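# Feed timber through the roller feed, then stop it

## Task

Get the length of timber to pass all the way through the powered roller feed, and leave the feed switched off at the end. Pressing the green button turns the feed on, and it keeps running until someone presses the red button. A blue lamp on the machine lights once the timber is almost through and then stays lit.

## Robot and tools

Setup: three identical i2rt Big YAM arms, arm1, arm2 and arm3. Each has six revolute joints, a two-finger gripper and a wrist camera (arm1_cam_wrist, arm2_cam_wrist, arm3_cam_wrist). Fixed room cameras: cam_button, cam_end, cam_infeed, cam_line, cam_mouth, cam_over, cam_side. The hand reaches about 1.0 m out from the joint 1 axis. Calibrated feet (scene frame, metres): arm1 near (-0.197, 0.613, 0.816), arm2 near (1.106, -2.070, 0.726), arm3 near (1.383, 0.619, 0.825). Each foot looks along its own +x.

Frame: one shared scene frame for all poses. The origin is on the floor and +z is up. Distances are in metres and quaternions are written w, x, y, z. The hand point sits between the finger pads, roughly 1 cm behind the tips. The fingers point along the hand's +z, and they open and close along its y. The printed hand position gets less accurate at long reach.

Joints, as absolute targets with each range and its done-tolerance:
- joint1_rad: -2.879..2.879 (±0.045). Yaw about the foot; positive is counter-clockwise seen from above.
- joint2_rad: 0..3.141 (±0.14). Shoulder; at 0 the upper arm points backward, and positive raises it.
- joint3_rad: 0..3.019 (±0.09). Elbow; at 0 it is folded, and positive opens it.
- joint4_rad: -1.692..1.57 (±0.055). Hand pitch; positive tilts the fingers up.
- joint5_rad: -1.57..1.57 (±0.03). Sideways swing; positive goes to the arm's right.
- joint6_rad: -2.094..2.094 (±0.035). Roll; positive is clockwise when viewed from behind the hand.
- gripper_m: 0..0.093 (±0.003). Fingertip gap in metres.

Tool move. Optional keys are arm1, arm2, arm3 and cameras. Each arm gets its own object, and an arm you omit receives no new command. Inside an arm object:
- "joints": a dict of absolute targets keyed by joint name, using the ranges above.
- "min_time_s" (0.1..8 s): the shortest duration for that arm's joint motions. Use it with "joints" only.
- "target": a list of 7 numbers [x, y, z, qw, qx, qy, qz]. It is an absolute hand pose in the scene frame, in the same format the "hand" line prints. The hand moves along a straight line toward it, starting from the current hand_target.
- "speed" (0.002..0.5 m/s, default 0.25): top speed along that path. Rotation is capped at twice this value in rad/s. It is refused unless "target" is present.
- With "target", "joints" may contain only gripper_m.
- "cameras": a list of camera names, or ["all"]. Use [] for none.

All motions in one call start together. Hand paths in one call finish together, timed by the slowest, and each lasts between 0.5 and 10 s. Paths do not avoid obstacles or other arms. The hand trails its path, can stray from it, can overshoot the speed (especially near full stretch), and often stops a centimetre or more away. Joints move at different rates, so the hand can swing wide between postures. Unknown keys make a call invalid. Out-of-range values get it refused, and after a refusal the remaining move, wait and finished_scene calls in that reply are skipped. A move with no action returns every robot's full state, all images and the scene number.

Results: for each robot you get joint_positions, Joint velocities ("within noise" means the arm is at rest), joint torques, hand, hand_target, joint_status, hand_status and on_its_own. The "move" line reports "done" or the most serious status word for each arm you moved. Robots you did not command appear under "as last shown". The "pictures" line lists the image order, and the images can be slightly older than the state. Status meanings:
- off_target: the joint stopped short and may still be pushing.
- time_out: the joint keeps pushing toward a nearby target. Send it its reported position to relieve the push.
- not_followed, "joint command not followed", "pose unreachable": the self/arm collision check withheld the motion. The arm may keep trying until it gets new targets.
- limit_stop_at_motor_heat: the arm was stopped by overheating. Resend the target.

Torques are in N m, with positive meaning toward a larger joint value. They include gravity and an offset. Torques 3 and 4 wrap around at ±28.

Gripper: on a hard part at full force, the reading is up to 0.005 m below the part's width, or on some units up to 0.002 m above it. Fully closed on nothing it reads 0 to 0.003. Commanding about 0.005 m below the touch reading gives full force. To release, send a value well above the reading.

Tool wait: seconds from 0 to 10, plus optional cameras. The scene keeps running and no new command is sent.

Tool zoom_image: camera name and region [x0, y0, x1, y1] in pixels from the top-left corner, at most 504 by 504. It works only on a camera that appears in the latest images.

Tool finished_scene: scene = the current scene number. It ends the scene and cannot be reversed. The goal must still hold afterward without the robots.

Suggested order: locate the buttons, the timber, the feed mouth and the blue lamp with the room cameras. Press green with a closed hand by moving slowly down onto the button, then back off. If needed, push the timber into the rollers. Watch for the blue lamp, then press red and confirm the feed has stopped. Call finished_scene at the end.

Avoid: forcing two arms together, since a hard press between robots ends the scene; also never close a gripper on another arm's fingers. Avoid slamming into the machine or buttons, dropping the timber, releasing it while it moves, and knocking anything out of the work area or letting it fall far. The arms do not stop on contact, and sustained pushing, stretching or holding heats the motors. Heat shows a MOTOR HOT line, and at 100 °C the arm goes limp for a while. Loose objects may sometimes get nudged by outside disturbances. The scene keeps running while you think, so keep replies short and motions smooth.

Each tool is called after "Emit:" as name(argument=value, ...) on one line, values as JSON.

## Session

Emit:
move()

Scene clock: 0.00 s.
Joint torques (N m): no reading
Motor temperatures (°C): arm1=[24 32 32 25 29 26 24] | arm2=[30 32 31 25 25 32 29] | arm3=[35 26 26 26 25 30 29]
Heat: arm1: hottest joint2_rad 32 °C; arm2: hottest joint2_rad 32 °C; arm3: hottest joint1_rad 35 °C.
Joint velocities: within noise
arm1.joint_positions: joint1_rad=+0.613 joint2_rad=+0.594 joint3_rad=+1.478 joint4_rad=-1.263 joint5_rad=+0.039 joint6_rad=+0.085 gripper_m=+0.09396
arm1.joint_status: not commanded
arm1.hand: x=-0.0691 y=+0.4460 z=+1.4212 quat_wxyz=(-0.522, -0.384, -0.729, +0.222) (m; scene frame)
arm1.hand_target: x=-0.0721 y=+0.4493 z=+1.4299 quat_wxyz=(-0.530, -0.381, -0.723, +0.225) (m; scene frame)
arm1.hand_status: not commanded
arm2.joint_positions: joint1_rad=+0.020 joint2_rad=+0.627 joint3_rad=+1.380 joint4_rad=-1.419 joint5_rad=+0.212 joint6_rad=-0.568 gripper_m=+0.09396
arm2.joint_status: not commanded
arm2.hand: x=+1.0821 y=-1.8370 z=+1.2420 quat_wxyz=(-0.402, +0.820, -0.364, -0.181) (m; scene frame)
arm2.hand_target: x=+1.0827 y=-1.8390 z=+1.2532 quat_wxyz=(-0.411, +0.814, -0.364, -0.189) (m; scene frame)
arm2.hand_status: not commanded
arm3.joint_positions: joint1_rad=-0.658 joint2_rad=+0.595 joint3_rad=+1.457 joint4_rad=-1.562 joint5_rad=+0.277 joint6_rad=-0.755 gripper_m=+0.09396
arm3.joint_status: not commanded
arm3.hand: x=+1.2281 y=+0.5215 z=+1.3595 quat_wxyz=(+0.121, -0.679, -0.588, +0.422) (m; scene frame)
arm3.hand_target: x=+1.2296 y=+0.5228 z=+1.3713 quat_wxyz=(+0.119, -0.676, -0.583, +0.436) (m; scene frame)
arm3.hand_status: not commanded
pictures: arm1_cam_wrist, arm2_cam_wrist, arm3_cam_wrist, cam_button, cam_end, cam_infeed, cam_line, cam_mouth, cam_over, cam_side

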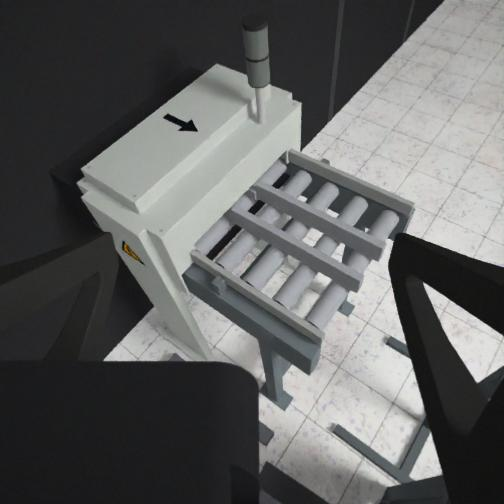

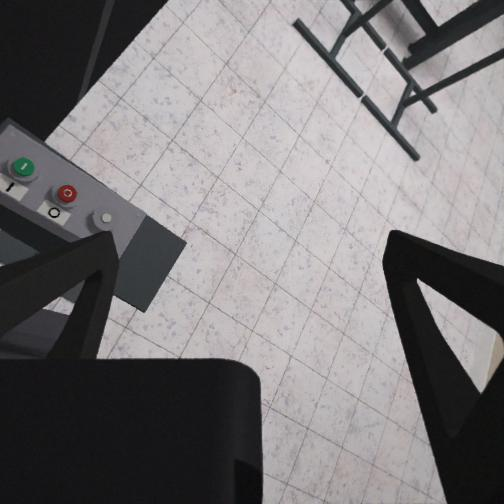

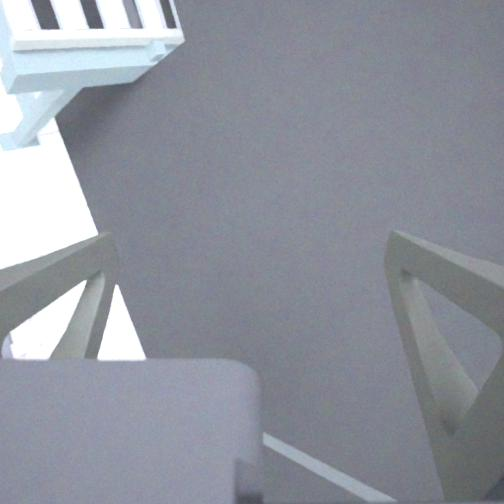

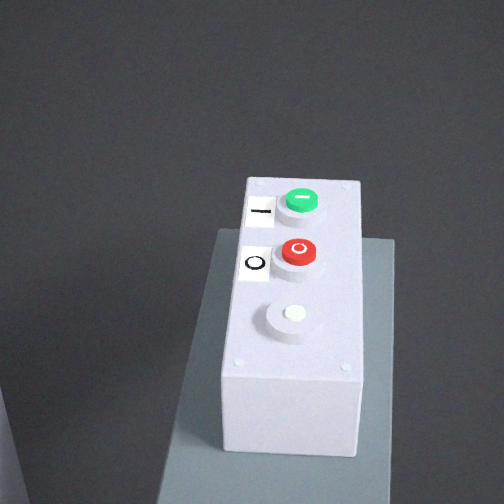

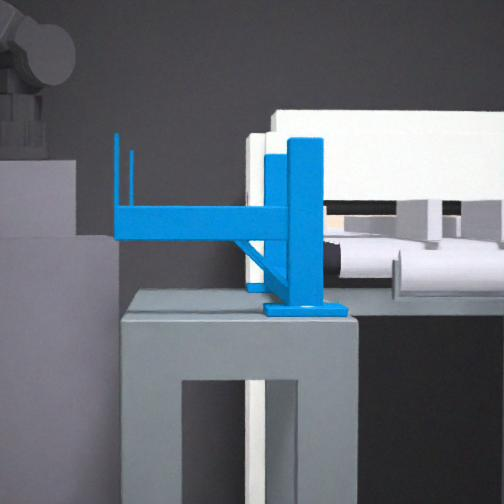

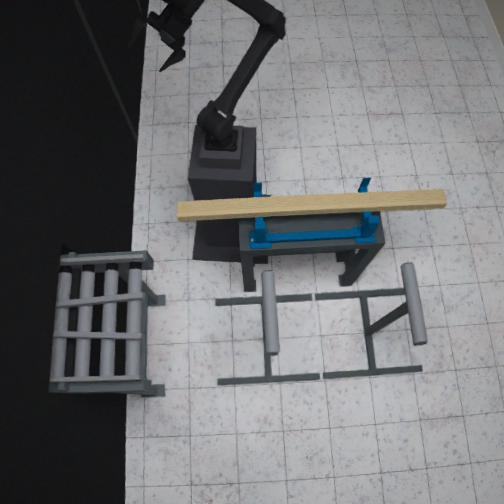

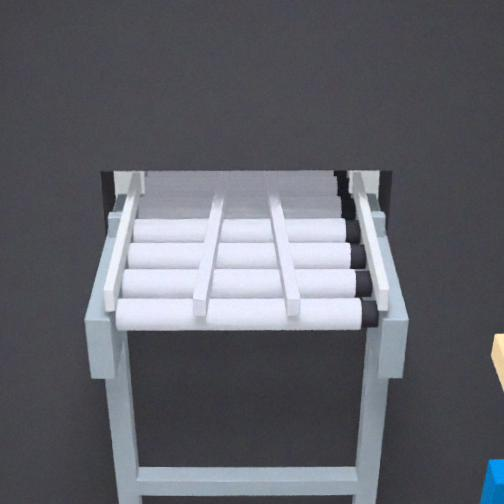

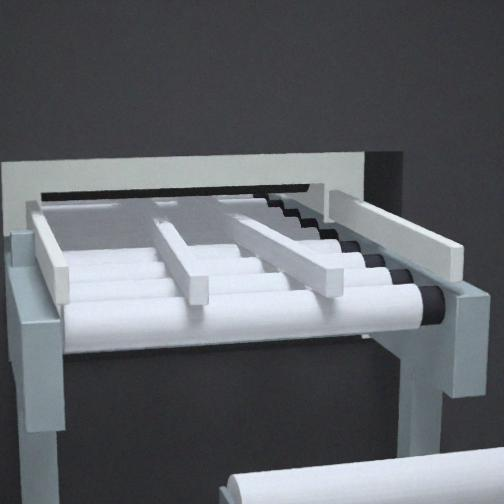

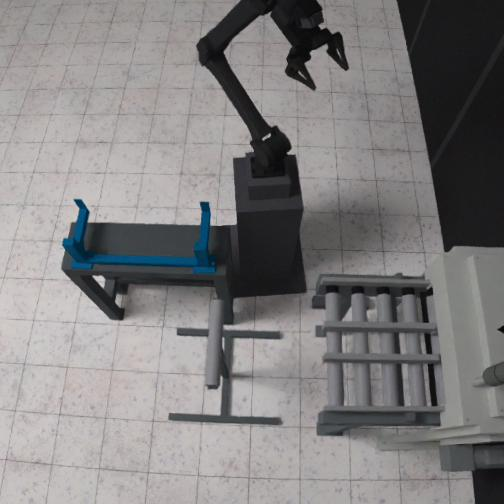

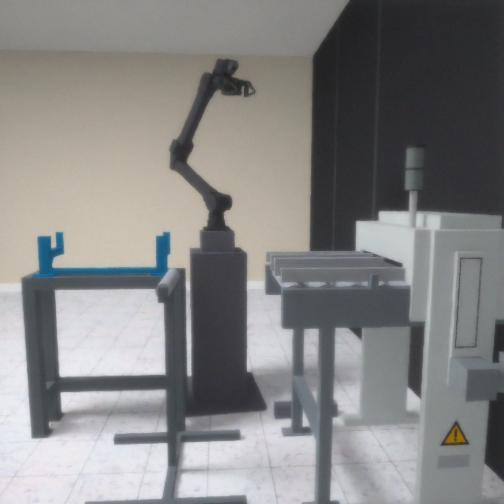

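Emit:
zoom_image(camera="cam_infeed", region=[160, 170, 460, 400])

Emit:
zoom_image(camera="cam_infeed", region=[30, 230, 190, 410])

Emit:
zoom_image(camera="cam_over", region=[300, 240, 504, 480])

Emit:
zoom_image(camera="cam_over", region=[40, 180, 320, 440])

Emit:
zoom_image(camera="cam_side", region=[0, 200, 504, 504])

Emit:
zoom_image(camera="cam_end", region=[60, 100, 504, 350])

Emit:
zoom_image(camera="cam_mouth", region=[0, 130, 504, 504])

Scaled by 1.680 from the camera's 504x504 image, which has a finer 720x720 frame.

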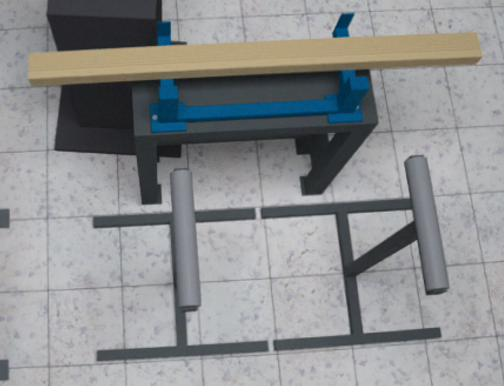

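Scaled by 2.800 from the camera's 504x504 image, which has a finer 720x720 frame.

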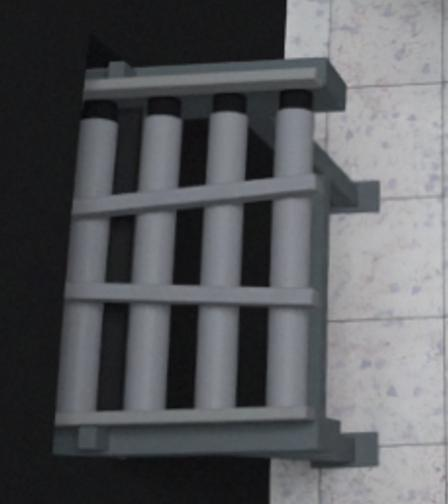

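Scaled by 2.100 from the camera's 504x504 image, which has a finer 720x720 frame.

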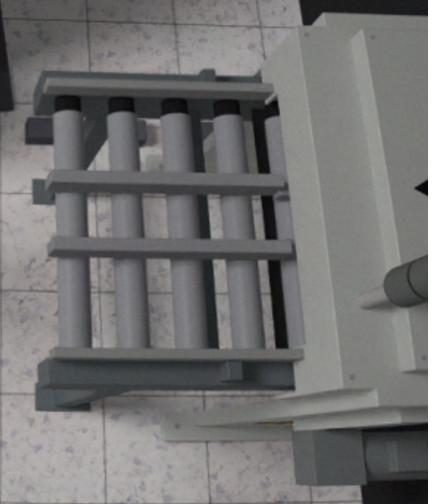

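Scaled by 1.800 from the camera's 504x504 image, which has a finer 720x720 frame.

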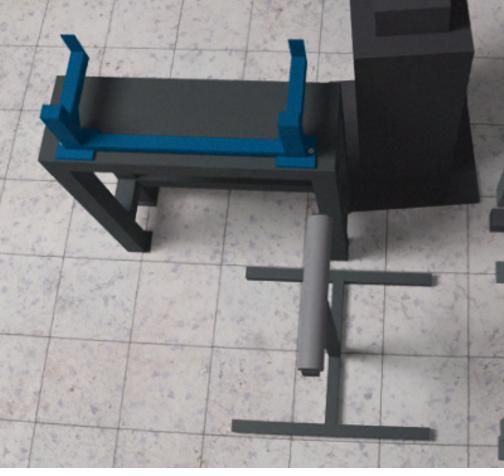

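Scaled by 1.000.

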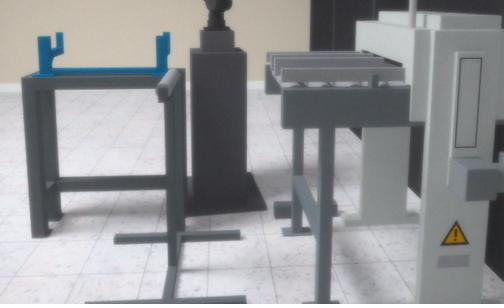

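Scaled by 1.135 from the camera's 504x504 image, which has a finer 720x720 frame.

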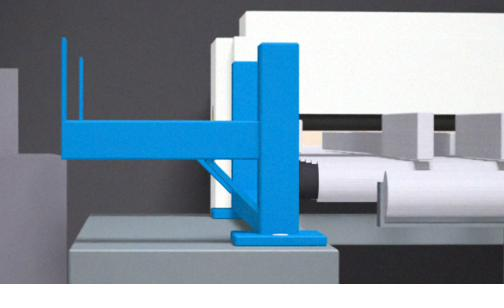

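Scaled by 1.000.

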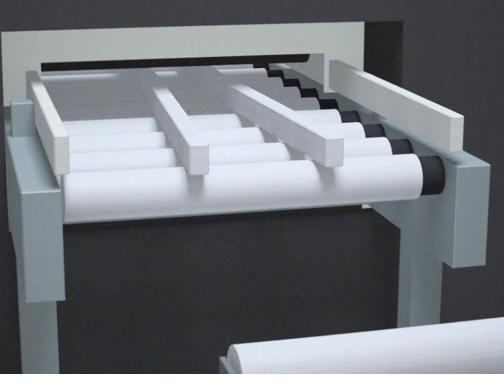

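Emit:
move(arm2={"target": [1.03, -1.74, 1.08, 0, 0.786, -0.618, 0], "speed": 0.25, "joints": {"gripper_m": 0.0}}, arm3={"target": [1.55, 0.34, 1.15, 0, 0, 1, 0], "speed": 0.25}, cameras=["arm2_cam_wrist", "arm3_cam_wrist", "cam_infeed", "cam_button"])

Scene clock: 8.90 s.
Joint torques (N m): arm1=[0.03 4.95 9.43 2.04 0 0.11] | arm2=[-0.38 -5.83 10.58 0.21 -0.11 0.1] | arm3=[0.62 -7.06 13.82 0.09 -0.23 0.06]
Motor temperatures (°C): arm1=[24 32 34 25 28 26 23] | arm2=[30 32 32 25 25 32 29] | arm3=[35 26 27 26 25 30 29]
Heat: arm1: hottest joint3_rad 34 °C; arm2: hottest joint2_rad 32 °C; arm3: hottest joint1_rad 35 °C.
move: arm2 off_target; arm3 off_target
Joint velocities: within noise
arm1: as last shown
arm2.joint_positions: joint1_rad=-0.006 joint2_rad=+1.146 joint3_rad=+1.393 joint4_rad=-1.688 joint5_rad=+0.007 joint6_rad=-0.015 gripper_m=+0.00035
arm2.joint_status: all done
arm2.hand: x=+1.0281 y=-1.7455 z=+1.0738 quat_wxyz=(-0.038, +0.791, -0.609, -0.046) (m; scene frame)
arm2.hand_target: x=+1.0300 y=-1.7399 z=+1.0792 quat_wxyz=(-0.038, +0.785, -0.617, -0.048) (m; scene frame)
arm2.hand_status: off_target (0.008 m and 7.0 deg from the pose sent, 0.196 m and 59.0 deg at the start; a joint's target at an end of its range on 69 of 142 steps)
arm3.joint_positions: joint1_rad=+0.637 joint2_rad=+1.158 joint3_rad=+1.279 joint4_rad=-1.694 joint5_rad=-0.003 joint6_rad=-1.029 gripper_m=+0.09396
arm3.joint_status: not commanded
arm3.hand: x=+1.5405 y=+0.3484 z=+1.1246 quat_wxyz=(+0.004, -0.010, -1.000, -0.005) (m; scene frame)
arm3.hand_target: x=+1.5493 y=+0.3410 z=+1.1490 quat_wxyz=(-0.011, +0.000, -1.000, +0.018) (m; scene frame)
arm3.hand_status: off_target (0.028 m and 1.3 deg from the pose sent, 0.425 m and 107.9 deg at the start; a joint's target at an end of its range on 126 of 142 steps)
pictures: arm2_cam_wrist, arm3_cam_wrist, cam_button, cam_infeed
camera_calibration:
arm2_cam_wrist: T_world_to_cam=[[0.964335, 0.264621, 0.00584624, -0.535074], [0.229966, -0.848573, 0.476486, -2.22435], [0.131049, -0.458148, -0.879162, 0.135782], [0, 0, 0, 1]] pos_world=[1.00972, -1.68373, 1.18238]
arm3_cam_wrist: T_world_to_cam=[[-0.0182203, -0.999647, -0.0193586, 0.398041], [-0.800727, 0.0029943, 0.599021, 0.559883], [-0.598752, 0.0264153, -0.800499, 1.93819], [0, 0, 0, 1]] pos_world=[1.61606, 0.345026, 1.22384]

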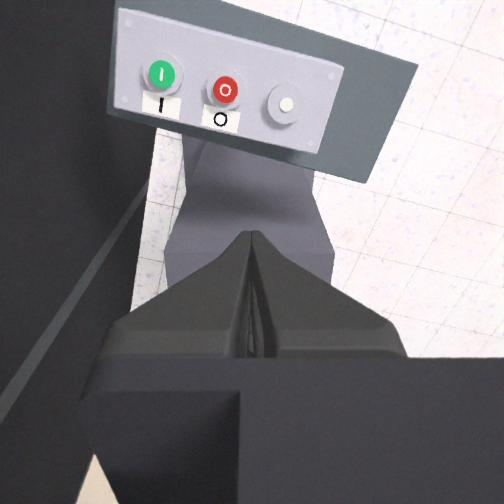

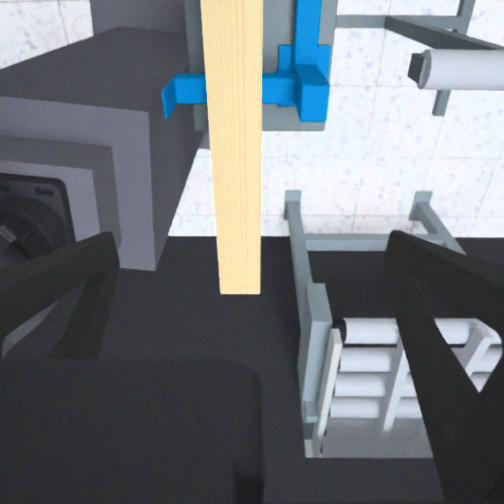

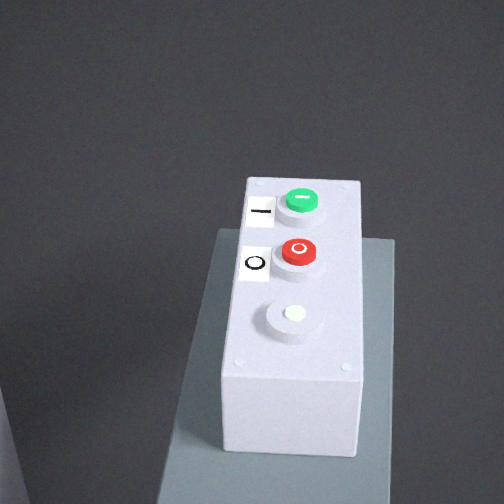

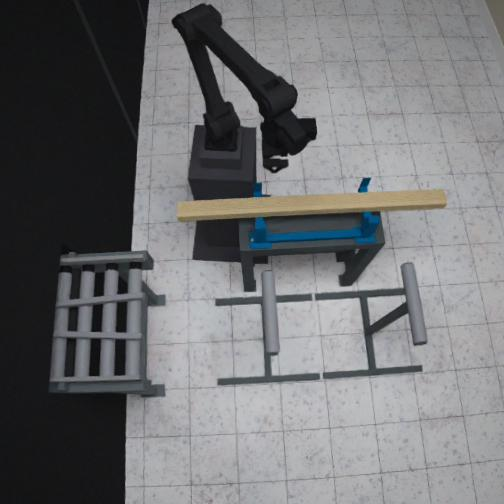

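Emit:
move(arm3={"target": [1.72, 0.35, 1.0, 0, 0, 1, 0], "speed": 0.3}, arm2={"target": [1.0, -1.725, 0.9, 0, 0.786, -0.618, 0], "speed": 0.25}, cameras=["arm2_cam_wrist", "arm3_cam_wrist", "cam_infeed", "cam_button"])

Scene clock: 11.30 s.
Joint torques (N m): arm1=[0.03 4.89 9.43 2.07 -0.02 0.11] | arm2=[1.08 -7.06 8.77 1.07 -0.1 0.08] | arm3=[0.32 -11.75 9.65 0.81 -0.02 0.16]
Motor temperatures (°C): arm1=[24 32 35 25 28 26 23] | arm2=[30 32 32 25 25 32 29] | arm3=[35 26 27 26 25 30 29]
Heat: arm1: hottest joint3_rad 35 °C; arm2: hottest joint2_rad 32 °C; arm3: hottest joint1_rad 35 °C.
move: arm2 done; arm3 done
Joint velocities: within noise
arm1: as last shown
arm2.joint_positions: joint1_rad=+0.043 joint2_rad=+1.282 joint3_rad=+1.062 joint4_rad=-1.340 joint5_rad=+0.007 joint6_rad=+0.056 gripper_m=+0.00035
arm2.joint_status: not commanded
arm2.hand: x=+1.0051 y=-1.7281 z=+0.9039 quat_wxyz=(-0.001, +0.786, -0.618, +0.000) (m; scene frame)
arm2.hand_target: x=+1.0000 y=-1.7251 z=+0.9001 quat_wxyz=(+0.000, +0.786, -0.618, +0.000) (m; scene frame)
arm2.hand_status: done (0.007 m and 0.1 deg from the pose sent, 0.177 m and 7.0 deg at the start)
arm3.joint_positions: joint1_rad=+1.006 joint2_rad=+1.477 joint3_rad=+1.236 joint4_rad=-1.346 joint5_rad=-0.004 joint6_rad=-0.684 gripper_m=+0.09396
arm3.joint_status: not commanded
arm3.hand: x=+1.7119 y=+0.3540 z=+0.9953 quat_wxyz=(+0.010, +0.002, -1.000, -0.009) (m; scene frame)
arm3.hand_target: x=+1.7199 y=+0.3501 z=+1.0001 quat_wxyz=(+0.000, +0.000, -1.000, +0.000) (m; scene frame)
arm3.hand_status: done (0.010 m and 1.5 deg from the pose sent, 0.219 m and 1.3 deg at the start)
pictures: arm2_cam_wrist, arm3_cam_wrist, cam_button, cam_infeed
camera_calibration:
arm2_cam_wrist: T_world_to_cam=[[0.969717, 0.244218, 0.002429, -0.554092], [0.198072, -0.792225, 0.577189, -2.08501], [0.142884, -0.559229, -0.816607, -0.245759], [0, 0, 0, 1]] pos_world=[0.985409, -1.65391, 1.0041]
arm3_cam_wrist: T_world_to_cam=[[0.00513212, -0.999568, -0.0289392, 0.373807], [-0.794034, -0.0216646, 0.607488, 0.763436], [-0.607852, 0.019861, -0.793802, 1.94836], [0, 0, 0, 1]] pos_world=[1.78859, 0.351489, 1.09365]

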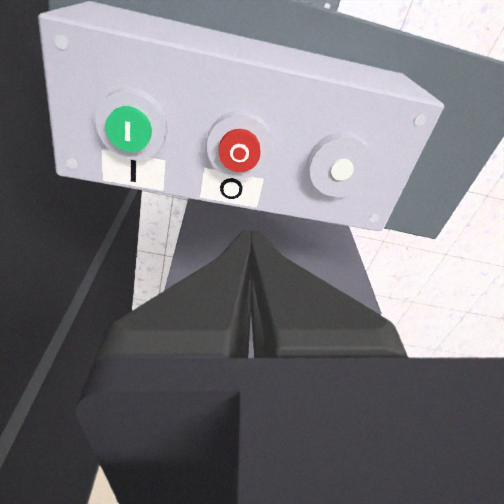

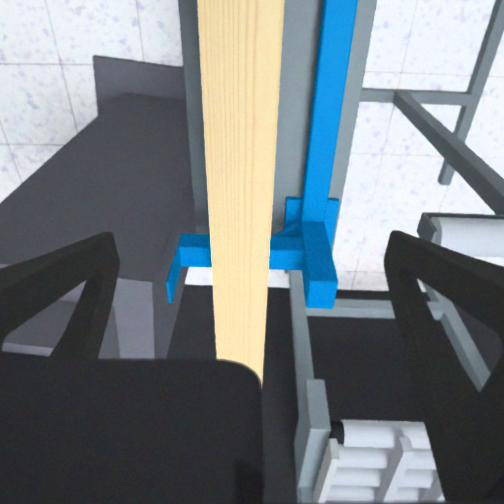

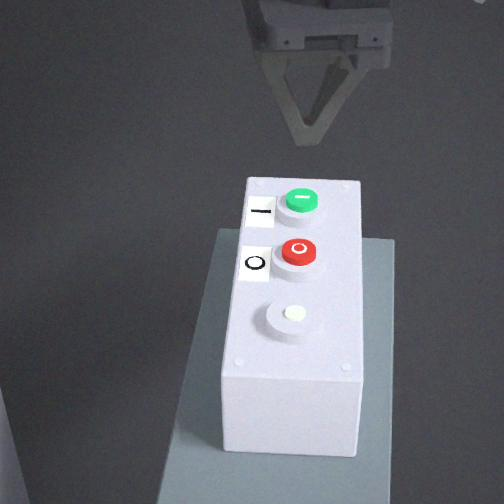

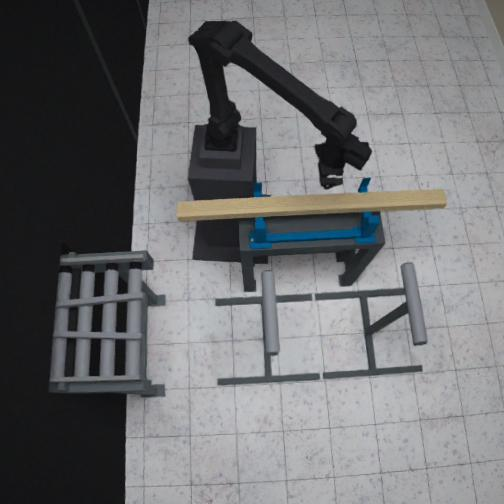

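Emit:
zoom_image(camera="cam_infeed", region=[280, 120, 400, 240])

Emit:
zoom_image(camera="arm3_cam_wrist", region=[150, 150, 504, 504])

Scaled by 4.200 from the camera's 504x504 image, which has a finer 720x720 frame.

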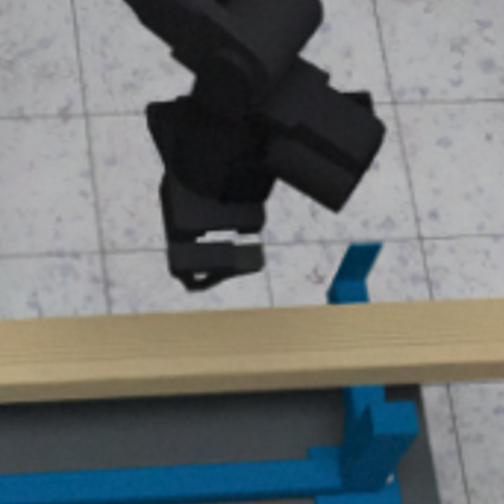

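Scaled by 1.424 from the camera's 504x504 image, which has a finer 720x720 frame.

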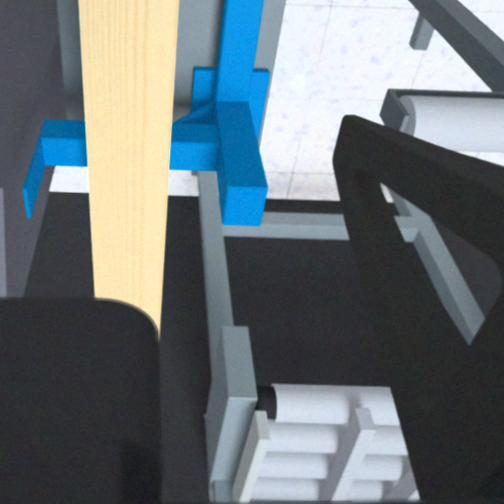

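Emit:
move(arm3={"target": [1.705, 0.364, 0.84, 0, 0, 1, 0], "speed": 0.2}, arm2={"target": [0.942, -1.729, 0.86, 0, 0.786, -0.618, 0], "speed": 0.2}, cameras=["arm2_cam_wrist", "arm3_cam_wrist", "cam_infeed", "cam_button"])

Scene clock: 14.67 s.
Joint torques (N m): arm1=[0.09 4.95 9.44 2.1 -0.02 0.11] | arm2=[1.03 -6.89 8.12 0.81 -0.06 0.01] | arm3=[0.62 -11.81 6.63 0.77 -0.02 0.16]
Motor temperatures (°C): arm1=[24 32 35 25 28 26 23] | arm2=[30 32 32 25 25 32 28] | arm3=[35 26 27 26 25 30 29]
Heat: arm1: hottest joint3_rad 35 °C; arm2: hottest joint2_rad 32 °C; arm3: hottest joint1_rad 35 °C.
move: arm2 done; arm3 done
Joint velocities: within noise
arm1: as last shown
arm2.joint_positions: joint1_rad=+0.196 joint2_rad=+1.356 joint3_rad=+1.032 joint4_rad=-1.226 joint5_rad=+0.007 joint6_rad=+0.206 gripper_m=+0.00035
arm2.joint_status: not commanded
arm2.hand: x=+0.9456 y=-1.7297 z=+0.8682 quat_wxyz=(-0.003, +0.787, -0.617, -0.005) (m; scene frame)
arm2.hand_target: x=+0.9420 y=-1.7291 z=+0.8602 quat_wxyz=(+0.000, +0.786, -0.618, +0.000) (m; scene frame)
arm2.hand_status: done (0.009 m and 0.7 deg from the pose sent, 0.077 m and 0.2 deg at the start)
arm3.joint_positions: joint1_rad=+1.006 joint2_rad=+1.614 joint3_rad=+0.956 joint4_rad=-0.902 joint5_rad=-0.004 joint6_rad=-0.679 gripper_m=+0.09396
arm3.joint_status: not commanded
arm3.hand: x=+1.7026 y=+0.3612 z=+0.8448 quat_wxyz=(-0.001, -0.001, -1.000, -0.001) (m; scene frame)
arm3.hand_target: x=+1.7049 y=+0.3640 z=+0.8401 quat_wxyz=(+0.000, +0.000, -1.000, +0.000) (m; scene frame)
arm3.hand_status: done (0.006 m and 0.1 deg from the pose sent, 0.156 m and 1.5 deg at the start)
pictures: arm2_cam_wrist, arm3_cam_wrist, cam_button, cam_infeed
camera_calibration:
arm2_cam_wrist: T_world_to_cam=[[0.968991, 0.247093, -0.00125547, -0.487057], [0.204019, -0.797187, 0.568216, -2.06026], [0.139401, -0.550852, -0.822879, -0.244082], [0, 0, 0, 1]] pos_world=[0.926312, -1.65652, 0.969213]
arm3_cam_wrist: T_world_to_cam=[[0.000682466, -0.999927, -0.012094, 0.370189], [-0.806525, -0.00770036, 0.59115, 0.87765], [-0.5912, 0.00935068, -0.806471, 1.80934], [0, 0, 0, 1]] pos_world=[1.77728, 0.360002, 0.944837]

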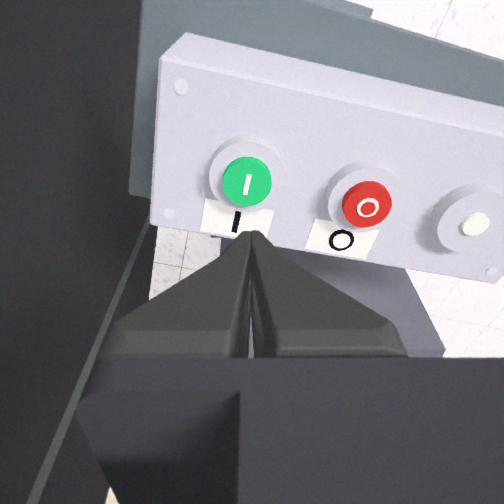

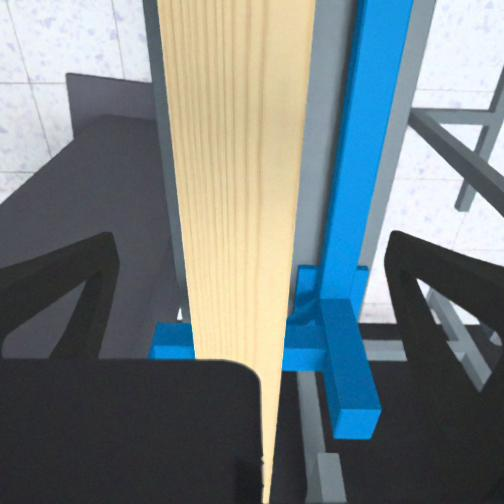

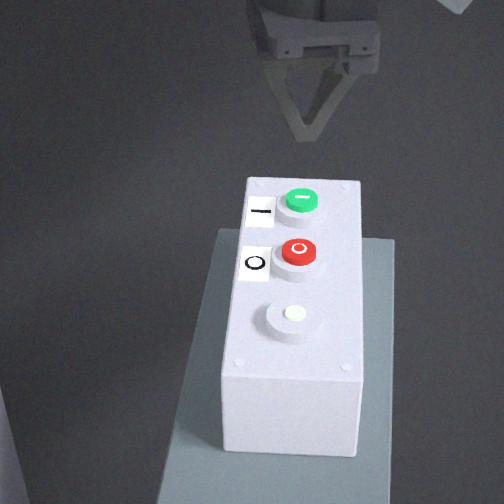

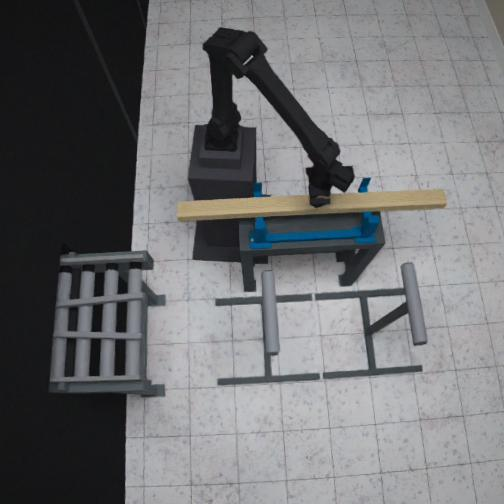

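Emit:
move(arm3={"target": [1.71, 0.368, 0.74, 0, 0, 1, 0], "speed": 0.15}, cameras=["arm3_cam_wrist", "cam_infeed", "cam_mouth"])

Scene clock: 16.60 s.
Joint torques (N m): arm1=[-0.15 4.95 9.46 2.1 -0.02 0.11] | arm2=[0.62 -6.77 8.09 0.8 0.01 0.11] | arm3=[0.73 -12.69 5 0.9 -0.02 0.18]
Motor temperatures (°C): arm1=[24 32 36 25 28 26 23] | arm2=[30 32 32 25 25 32 28] | arm3=[35 26 27 26 25 30 29]
Heat: arm1: hottest joint3_rad 36 °C; arm2: hottest joint2_rad 32 °C; arm3: hottest joint1_rad 35 °C.
move: arm3 done
Joint velocities: within noise
arm1, arm2: as last shown
arm2.joint_positions: joint1_rad=+0.196 joint2_rad=+1.356 joint3_rad=+1.032 joint4_rad=-1.226 joint5_rad=+0.007 joint6_rad=+0.207 gripper_m=+0.00035
arm3.joint_positions: joint1_rad=+1.020 joint2_rad=+1.829 joint3_rad=+0.897 joint4_rad=-0.627 joint5_rad=-0.004 joint6_rad=-0.663 gripper_m=+0.09396
arm3.joint_status: not commanded
arm3.hand: x=+1.7085 y=+0.3638 z=+0.7452 quat_wxyz=(-0.001, -0.001, -1.000, +0.000) (m; scene frame)
arm3.hand_target: x=+1.7099 y=+0.3681 z=+0.7401 quat_wxyz=(+0.000, +0.000, -1.000, +0.000) (m; scene frame)
arm3.hand_status: done (0.007 m and 0.2 deg from the pose sent, 0.105 m and 0.2 deg at the start)
pictures: arm3_cam_wrist, cam_infeed, cam_mouth
camera_calibration:
arm3_cam_wrist: T_world_to_cam=[[-0.000495612, -0.999935, -0.0113553, 0.373062], [-0.807289, -0.00630134, 0.590123, 0.942866], [-0.590157, 0.00945948, -0.807233, 1.73111], [0, 0, 0, 1]] pos_world=[1.78297, 0.362604, 0.845236]

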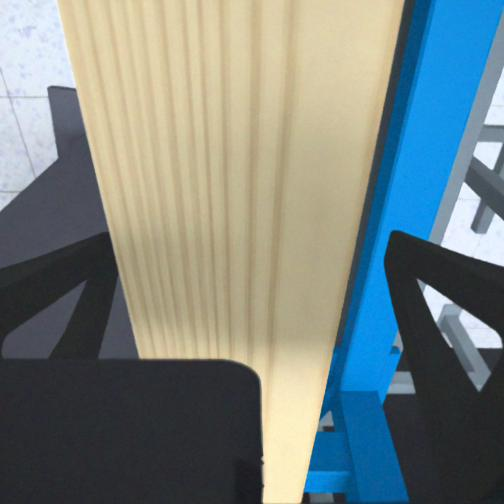

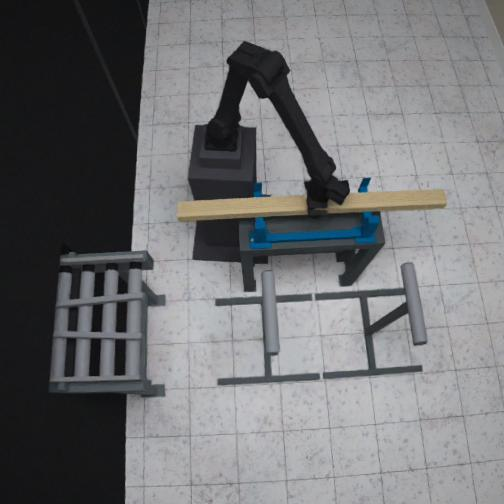

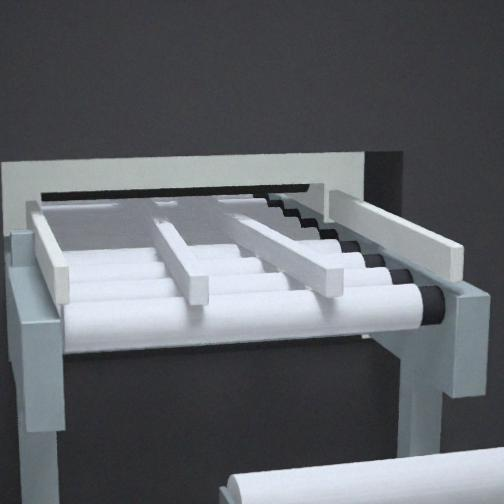

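Emit:
move(arm3={"target": [1.71, 0.373, 0.74, 0, 0, 1, 0], "speed": 0.1})

Emit:
move(arm3={"joints": {"gripper_m": 0.045}}, cameras=["arm3_cam_wrist"])

Scene clock: 17.87 s.
Joint torques (N m): arm1=[-0.03 4.95 9.44 2.11 -0.02 0.11] | arm2=[0.91 -6.77 8.35 0.99 -0.04 0.09] | arm3=[0.73 -12.92 4.26 0.91 -0.01 0.17]
Motor temperatures (°C): arm1=[24 32 36 25 28 26 23] | arm2=[30 32 32 25 25 32 28] | arm3=[35 27 27 26 25 30 29]
Heat: arm1: hottest joint3_rad 36 °C; arm2: hottest joint2_rad 32 °C; arm3: hottest joint1_rad 35 °C.
move: arm3 done
Joint velocities: within noise
arm1, arm2: as last shown
arm3.joint_positions: joint1_rad=+1.030 joint2_rad=+1.829 joint3_rad=+0.897 joint4_rad=-0.623 joint5_rad=-0.003 joint6_rad=-0.654 gripper_m=+0.09396
arm3.joint_status: not commanded
arm3.hand: x=+1.7116 y=+0.3663 z=+0.7452 quat_wxyz=(-0.003, -0.001, -1.000, +0.001) (m; scene frame)
arm3.hand_target: x=+1.7098 y=+0.3729 z=+0.7401 quat_wxyz=(+0.000, +0.000, -1.000, +0.000) (m; scene frame)
arm3.hand_status: done (0.009 m and 0.4 deg from the pose sent, 0.011 m and 0.2 deg at the start)
pictures: none

Scene clock: 18.47 s.
Joint torques (N m): arm1=[-0.03 4.95 9.42 2.11 -0.01 0.11] | arm2=[0.62 -7.59 8.27 0.7 -0.03 0.07] | arm3=[0.67 -12.92 4.48 0.84 0.09 0.12]
Motor temperatures (°C): arm1=[24 32 36 25 28 26 23] | arm2=[30 32 32 25 25 32 28] | arm3=[35 27 27 26 25 30 29]
Heat: arm1: hottest joint3_rad 36 °C; arm2: hottest joint2_rad 32 °C; arm3: hottest joint1_rad 35 °C.
move: arm3 off_target
Joint velocities: within noise
arm1, arm2: as last shown
arm3.joint_positions: joint1_rad=+1.032 joint2_rad=+1.829 joint3_rad=+0.894 joint4_rad=-0.622 joint5_rad=-0.006 joint6_rad=-0.649 gripper_m=+0.06227
arm3.joint_status: gripper_m off_target (ended at +0.06230, target +0.04500)
arm3.hand: x=+1.7116 y=+0.3679 z=+0.7447 quat_wxyz=(-0.003, -0.003, -1.000, -0.001) (m; scene frame)
arm3.hand_target: x=+1.7099 y=+0.3729 z=+0.7401 quat_wxyz=(+0.000, +0.000, -1.000, +0.000) (m; scene frame)
arm3.hand_status: not commanded
pictures: arm3_cam_wrist
camera_calibration:
arm3_cam_wrist: T_world_to_cam=[[-0.00384983, -0.999925, -0.0116317, 0.383085], [-0.809411, -0.00371469, 0.587231, 0.950554], [-0.58723, 0.0116756, -0.809336, 1.72829], [0, 0, 0, 1]] pos_world=[1.78577, 0.366408, 0.84503]

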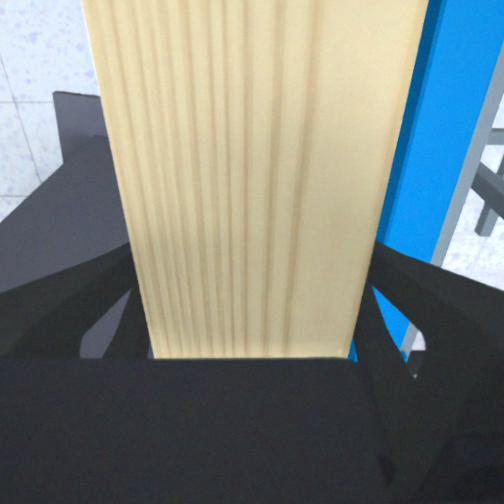

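Emit:
move(arm3={"target": [1.71, 0.373, 0.87, 0, 0, 1, 0], "speed": 0.15}, cameras=["arm3_cam_wrist", "cam_infeed", "cam_line"])

Scene clock: 20.27 s.
Joint torques (N m): arm1=[-0.03 5.07 9.47 2.1 -0.02 0.11] | arm2=[0.44 -7.47 7.97 0.88 -0.03 0.1] | arm3=[0.44 -17.79 11.86 -0.54 -0.13 0.12]
Motor temperatures (°C): arm1=[24 32 36 25 28 26 23] | arm2=[30 32 32 25 25 32 28] | arm3=[35 27 27 26 25 30 29]
Heat: arm1: hottest joint3_rad 36 °C; arm2: hottest joint2_rad 32 °C; arm3: hottest joint1_rad 35 °C.
move: arm3 off_target
Joint velocities: within noise
arm1, arm2: as last shown
arm3.joint_positions: joint1_rad=+1.032 joint2_rad=+1.639 joint3_rad=+0.894 joint4_rad=-0.947 joint5_rad=+0.000 joint6_rad=-0.648 gripper_m=+0.06227
arm3.joint_status: not commanded
arm3.hand: x=+1.6733 y=+0.3961 z=+0.8196 quat_wxyz=(+0.052, -0.003, -0.998, -0.039) (m; scene frame)
arm3.hand_target: x=+1.7071 y=+0.3751 z=+0.8694 quat_wxyz=(+0.000, +0.000, -1.000, +0.000) (m; scene frame)
arm3.hand_status: off_target (0.066 m and 7.5 deg from the pose sent, 0.125 m and 0.5 deg at the start)
pictures: arm3_cam_wrist, cam_infeed, cam_line
camera_calibration:
arm3_cam_wrist: T_world_to_cam=[[-0.00964856, -0.996003, -0.0887923, 0.48346], [-0.739514, -0.0526618, 0.671079, 0.709379], [-0.673073, 0.072138, -0.73605, 1.82573], [0, 0, 0, 1]] pos_world=[1.75811, 0.38718, 0.910708]

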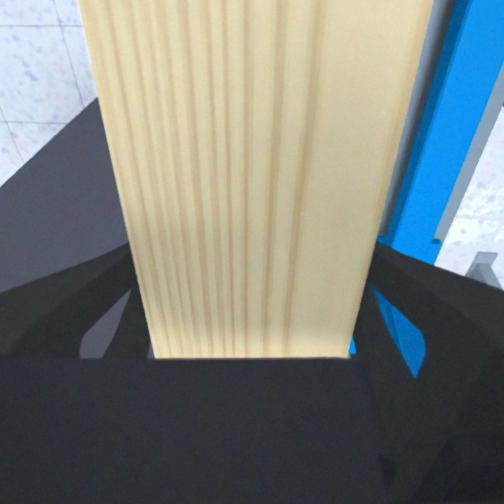

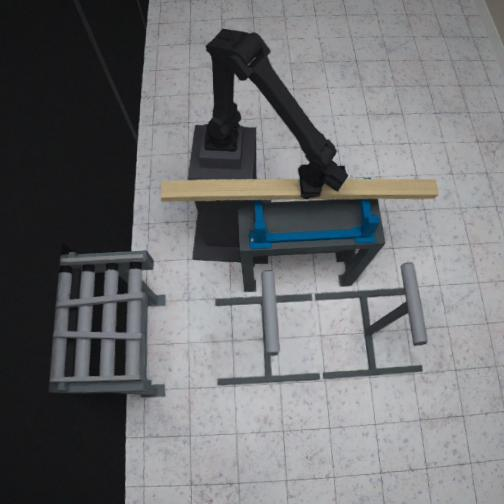

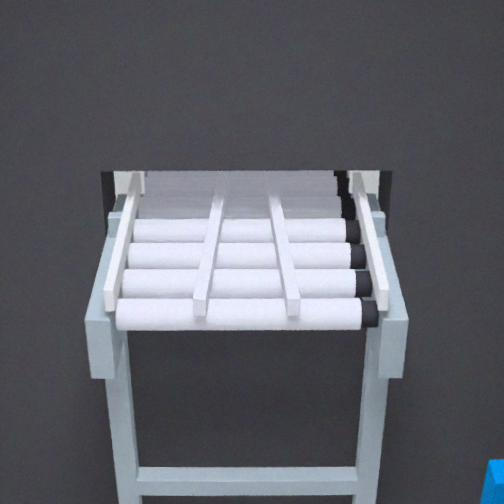

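Emit:
move(arm3={"target": [1.75, 0.335, 0.95, 0.052, 0, 0.998, -0.039], "speed": 0.15}, cameras=["arm3_cam_wrist", "cam_infeed", "cam_line"])

Scene clock: 23.23 s.
Joint torques (N m): arm1=[0.09 4.95 9.46 2.07 -0.01 0.1] | arm2=[0.15 -7.88 8.06 0.91 -0.02 0.06] | arm3=[-0.5 -15.33 16.84 -0.14 -0.17 0.02]
Motor temperatures (°C): arm1=[24 32 36 25 28 26 23] | arm2=[29 32 33 25 25 32 28] | arm3=[35 27 28 26 25 30 29]
Heat: arm1: hottest joint3_rad 36 °C; arm2: hottest joint3_rad 33 °C; arm3: hottest joint1_rad 35 °C.
move: arm3 off_target
Joint velocities: within noise
arm1.joint_positions: joint1_rad=+0.613 joint2_rad=+0.594 joint3_rad=+1.478 joint4_rad=-1.263 joint5_rad=+0.039 joint6_rad=+0.085 gripper_m=+0.09396
arm1.joint_status: not commanded
arm1.hand: x=-0.0691 y=+0.4460 z=+1.4212 quat_wxyz=(-0.522, -0.384, -0.729, +0.222) (m; scene frame)
arm1.hand_target: x=-0.0721 y=+0.4493 z=+1.4299 quat_wxyz=(-0.530, -0.381, -0.723, +0.225) (m; scene frame)
arm1.hand_status: not commanded
arm2: as last shown
arm3.joint_positions: joint1_rad=+1.032 joint2_rad=+1.548 joint3_rad=+1.016 joint4_rad=-1.052 joint5_rad=-0.001 joint6_rad=-0.651 gripper_m=+0.06227
arm3.joint_status: not commanded
arm3.hand: x=+1.7063 y=+0.3710 z=+0.8895 quat_wxyz=(+0.010, -0.002, -1.000, -0.007) (m; scene frame)
arm3.hand_target: x=+1.7442 y=+0.3394 z=+0.9517 quat_wxyz=(-0.052, +0.000, -0.998, +0.040) (m; scene frame)
arm3.hand_status: off_target (0.083 m and 8.8 deg from the pose sent, 0.163 m and 15.0 deg at the start; pose on its path clipped on 40 of 73 steps)
pictures: arm3_cam_wrist, cam_infeed, cam_line
camera_calibration:
arm3_cam_wrist: T_world_to_cam=[[-0.00205339, -0.999697, -0.0245143, 0.396167], [-0.794101, -0.0132693, 0.607641, 0.820495], [-0.607782, 0.0207145, -0.793833, 1.86022], [0, 0, 0, 1]] pos_world=[1.78298, 0.368401, 0.987854]

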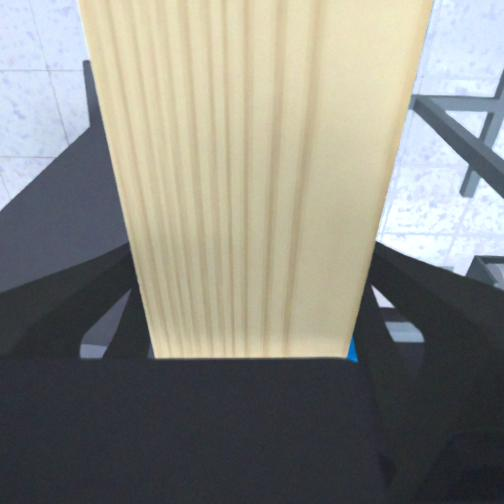

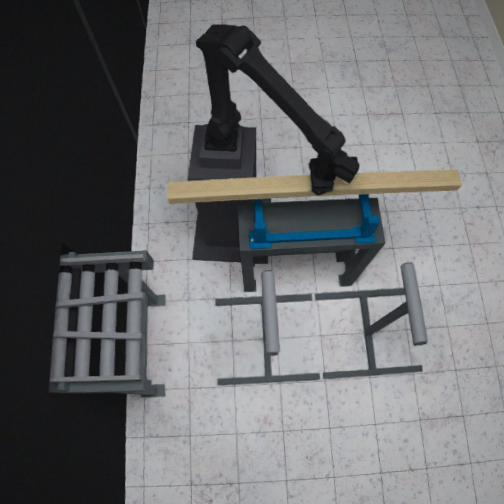

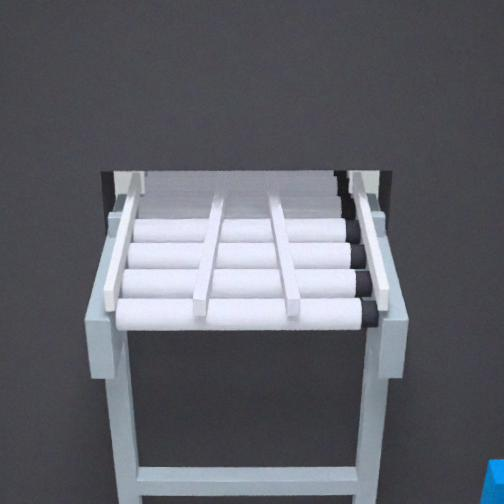

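Emit:
move(arm3={"target": [1.60, 0.07, 0.97, 0.022, 0, 0.998, -0.055], "speed": 0.2}, cameras=["arm3_cam_wrist", "cam_infeed", "cam_line", "cam_mouth"])

Scene clock: 26.73 s.
Joint torques (N m): arm1=[0.15 4.95 9.42 2.1 -0.02 0.11] | arm2=[0.5 -7.36 8.2 0.83 -0.05 0.08] | arm3=[-0.79 -21.66 17.94 -0.23 -0.19 0.03]
Motor temperatures (°C): arm1=[24 32 37 25 28 26 23] | arm2=[29 32 33 25 25 31 28] | arm3=[35 27 30 26 25 30 29]
Heat: arm1: hottest joint3_rad 37 °C; arm2: hottest joint3_rad 33 °C; arm3: hottest joint1_rad 35 °C.
move: arm3 off_target
Joint velocities: within noise
arm1, arm2: as last shown
arm3.joint_positions: joint1_rad=+0.496 joint2_rad=+1.861 joint3_rad=+1.447 joint4_rad=-1.201 joint5_rad=-0.005 joint6_rad=-1.190 gripper_m=+0.06227
arm3.joint_status: not commanded
arm3.hand: x=+1.5822 y=+0.1235 z=+0.8930 quat_wxyz=(+0.011, +0.000, -1.000, -0.024) (m; scene frame)
arm3.hand_target: x=+1.5963 y=+0.0793 z=+0.9720 quat_wxyz=(-0.022, +0.000, -0.998, +0.056) (m; scene frame)
arm3.hand_status: off_target (0.095 m and 9.8 deg from the pose sent, 0.329 m and 8.0 deg at the start; pose on its path clipped on 73 of 100 steps)
pictures: arm3_cam_wrist, cam_infeed, cam_line, cam_mouth
camera_calibration:
arm3_cam_wrist: T_world_to_cam=[[0.000359587, -0.99828, -0.0586296, 0.175095], [-0.792783, -0.0360196, 0.608439, 0.716578], [-0.609504, 0.0462618, -0.791432, 1.79024], [0, 0, 0, 1]] pos_world=[1.65918, 0.117786, 0.991122]

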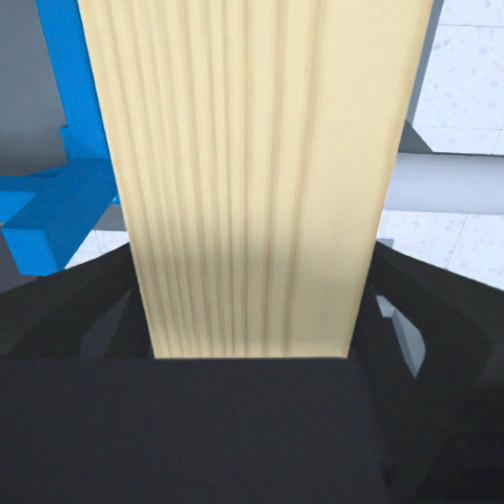

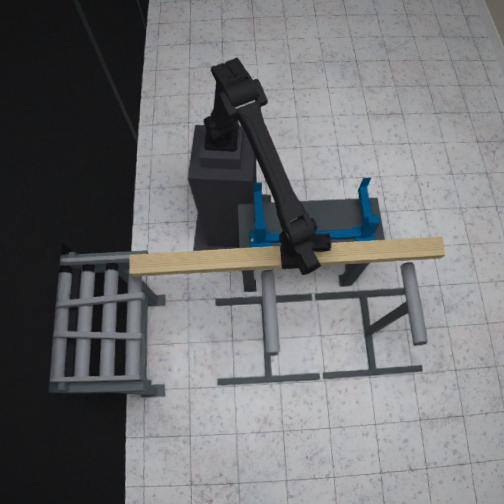

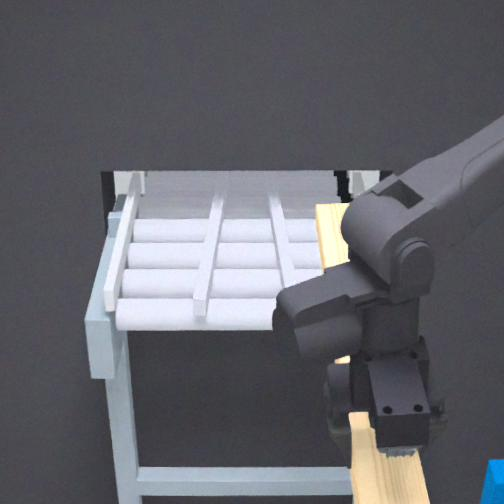

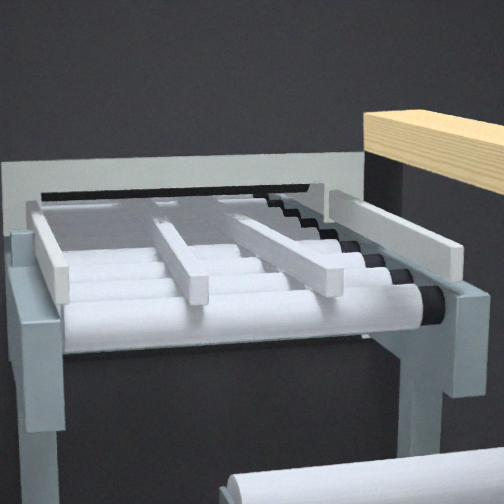

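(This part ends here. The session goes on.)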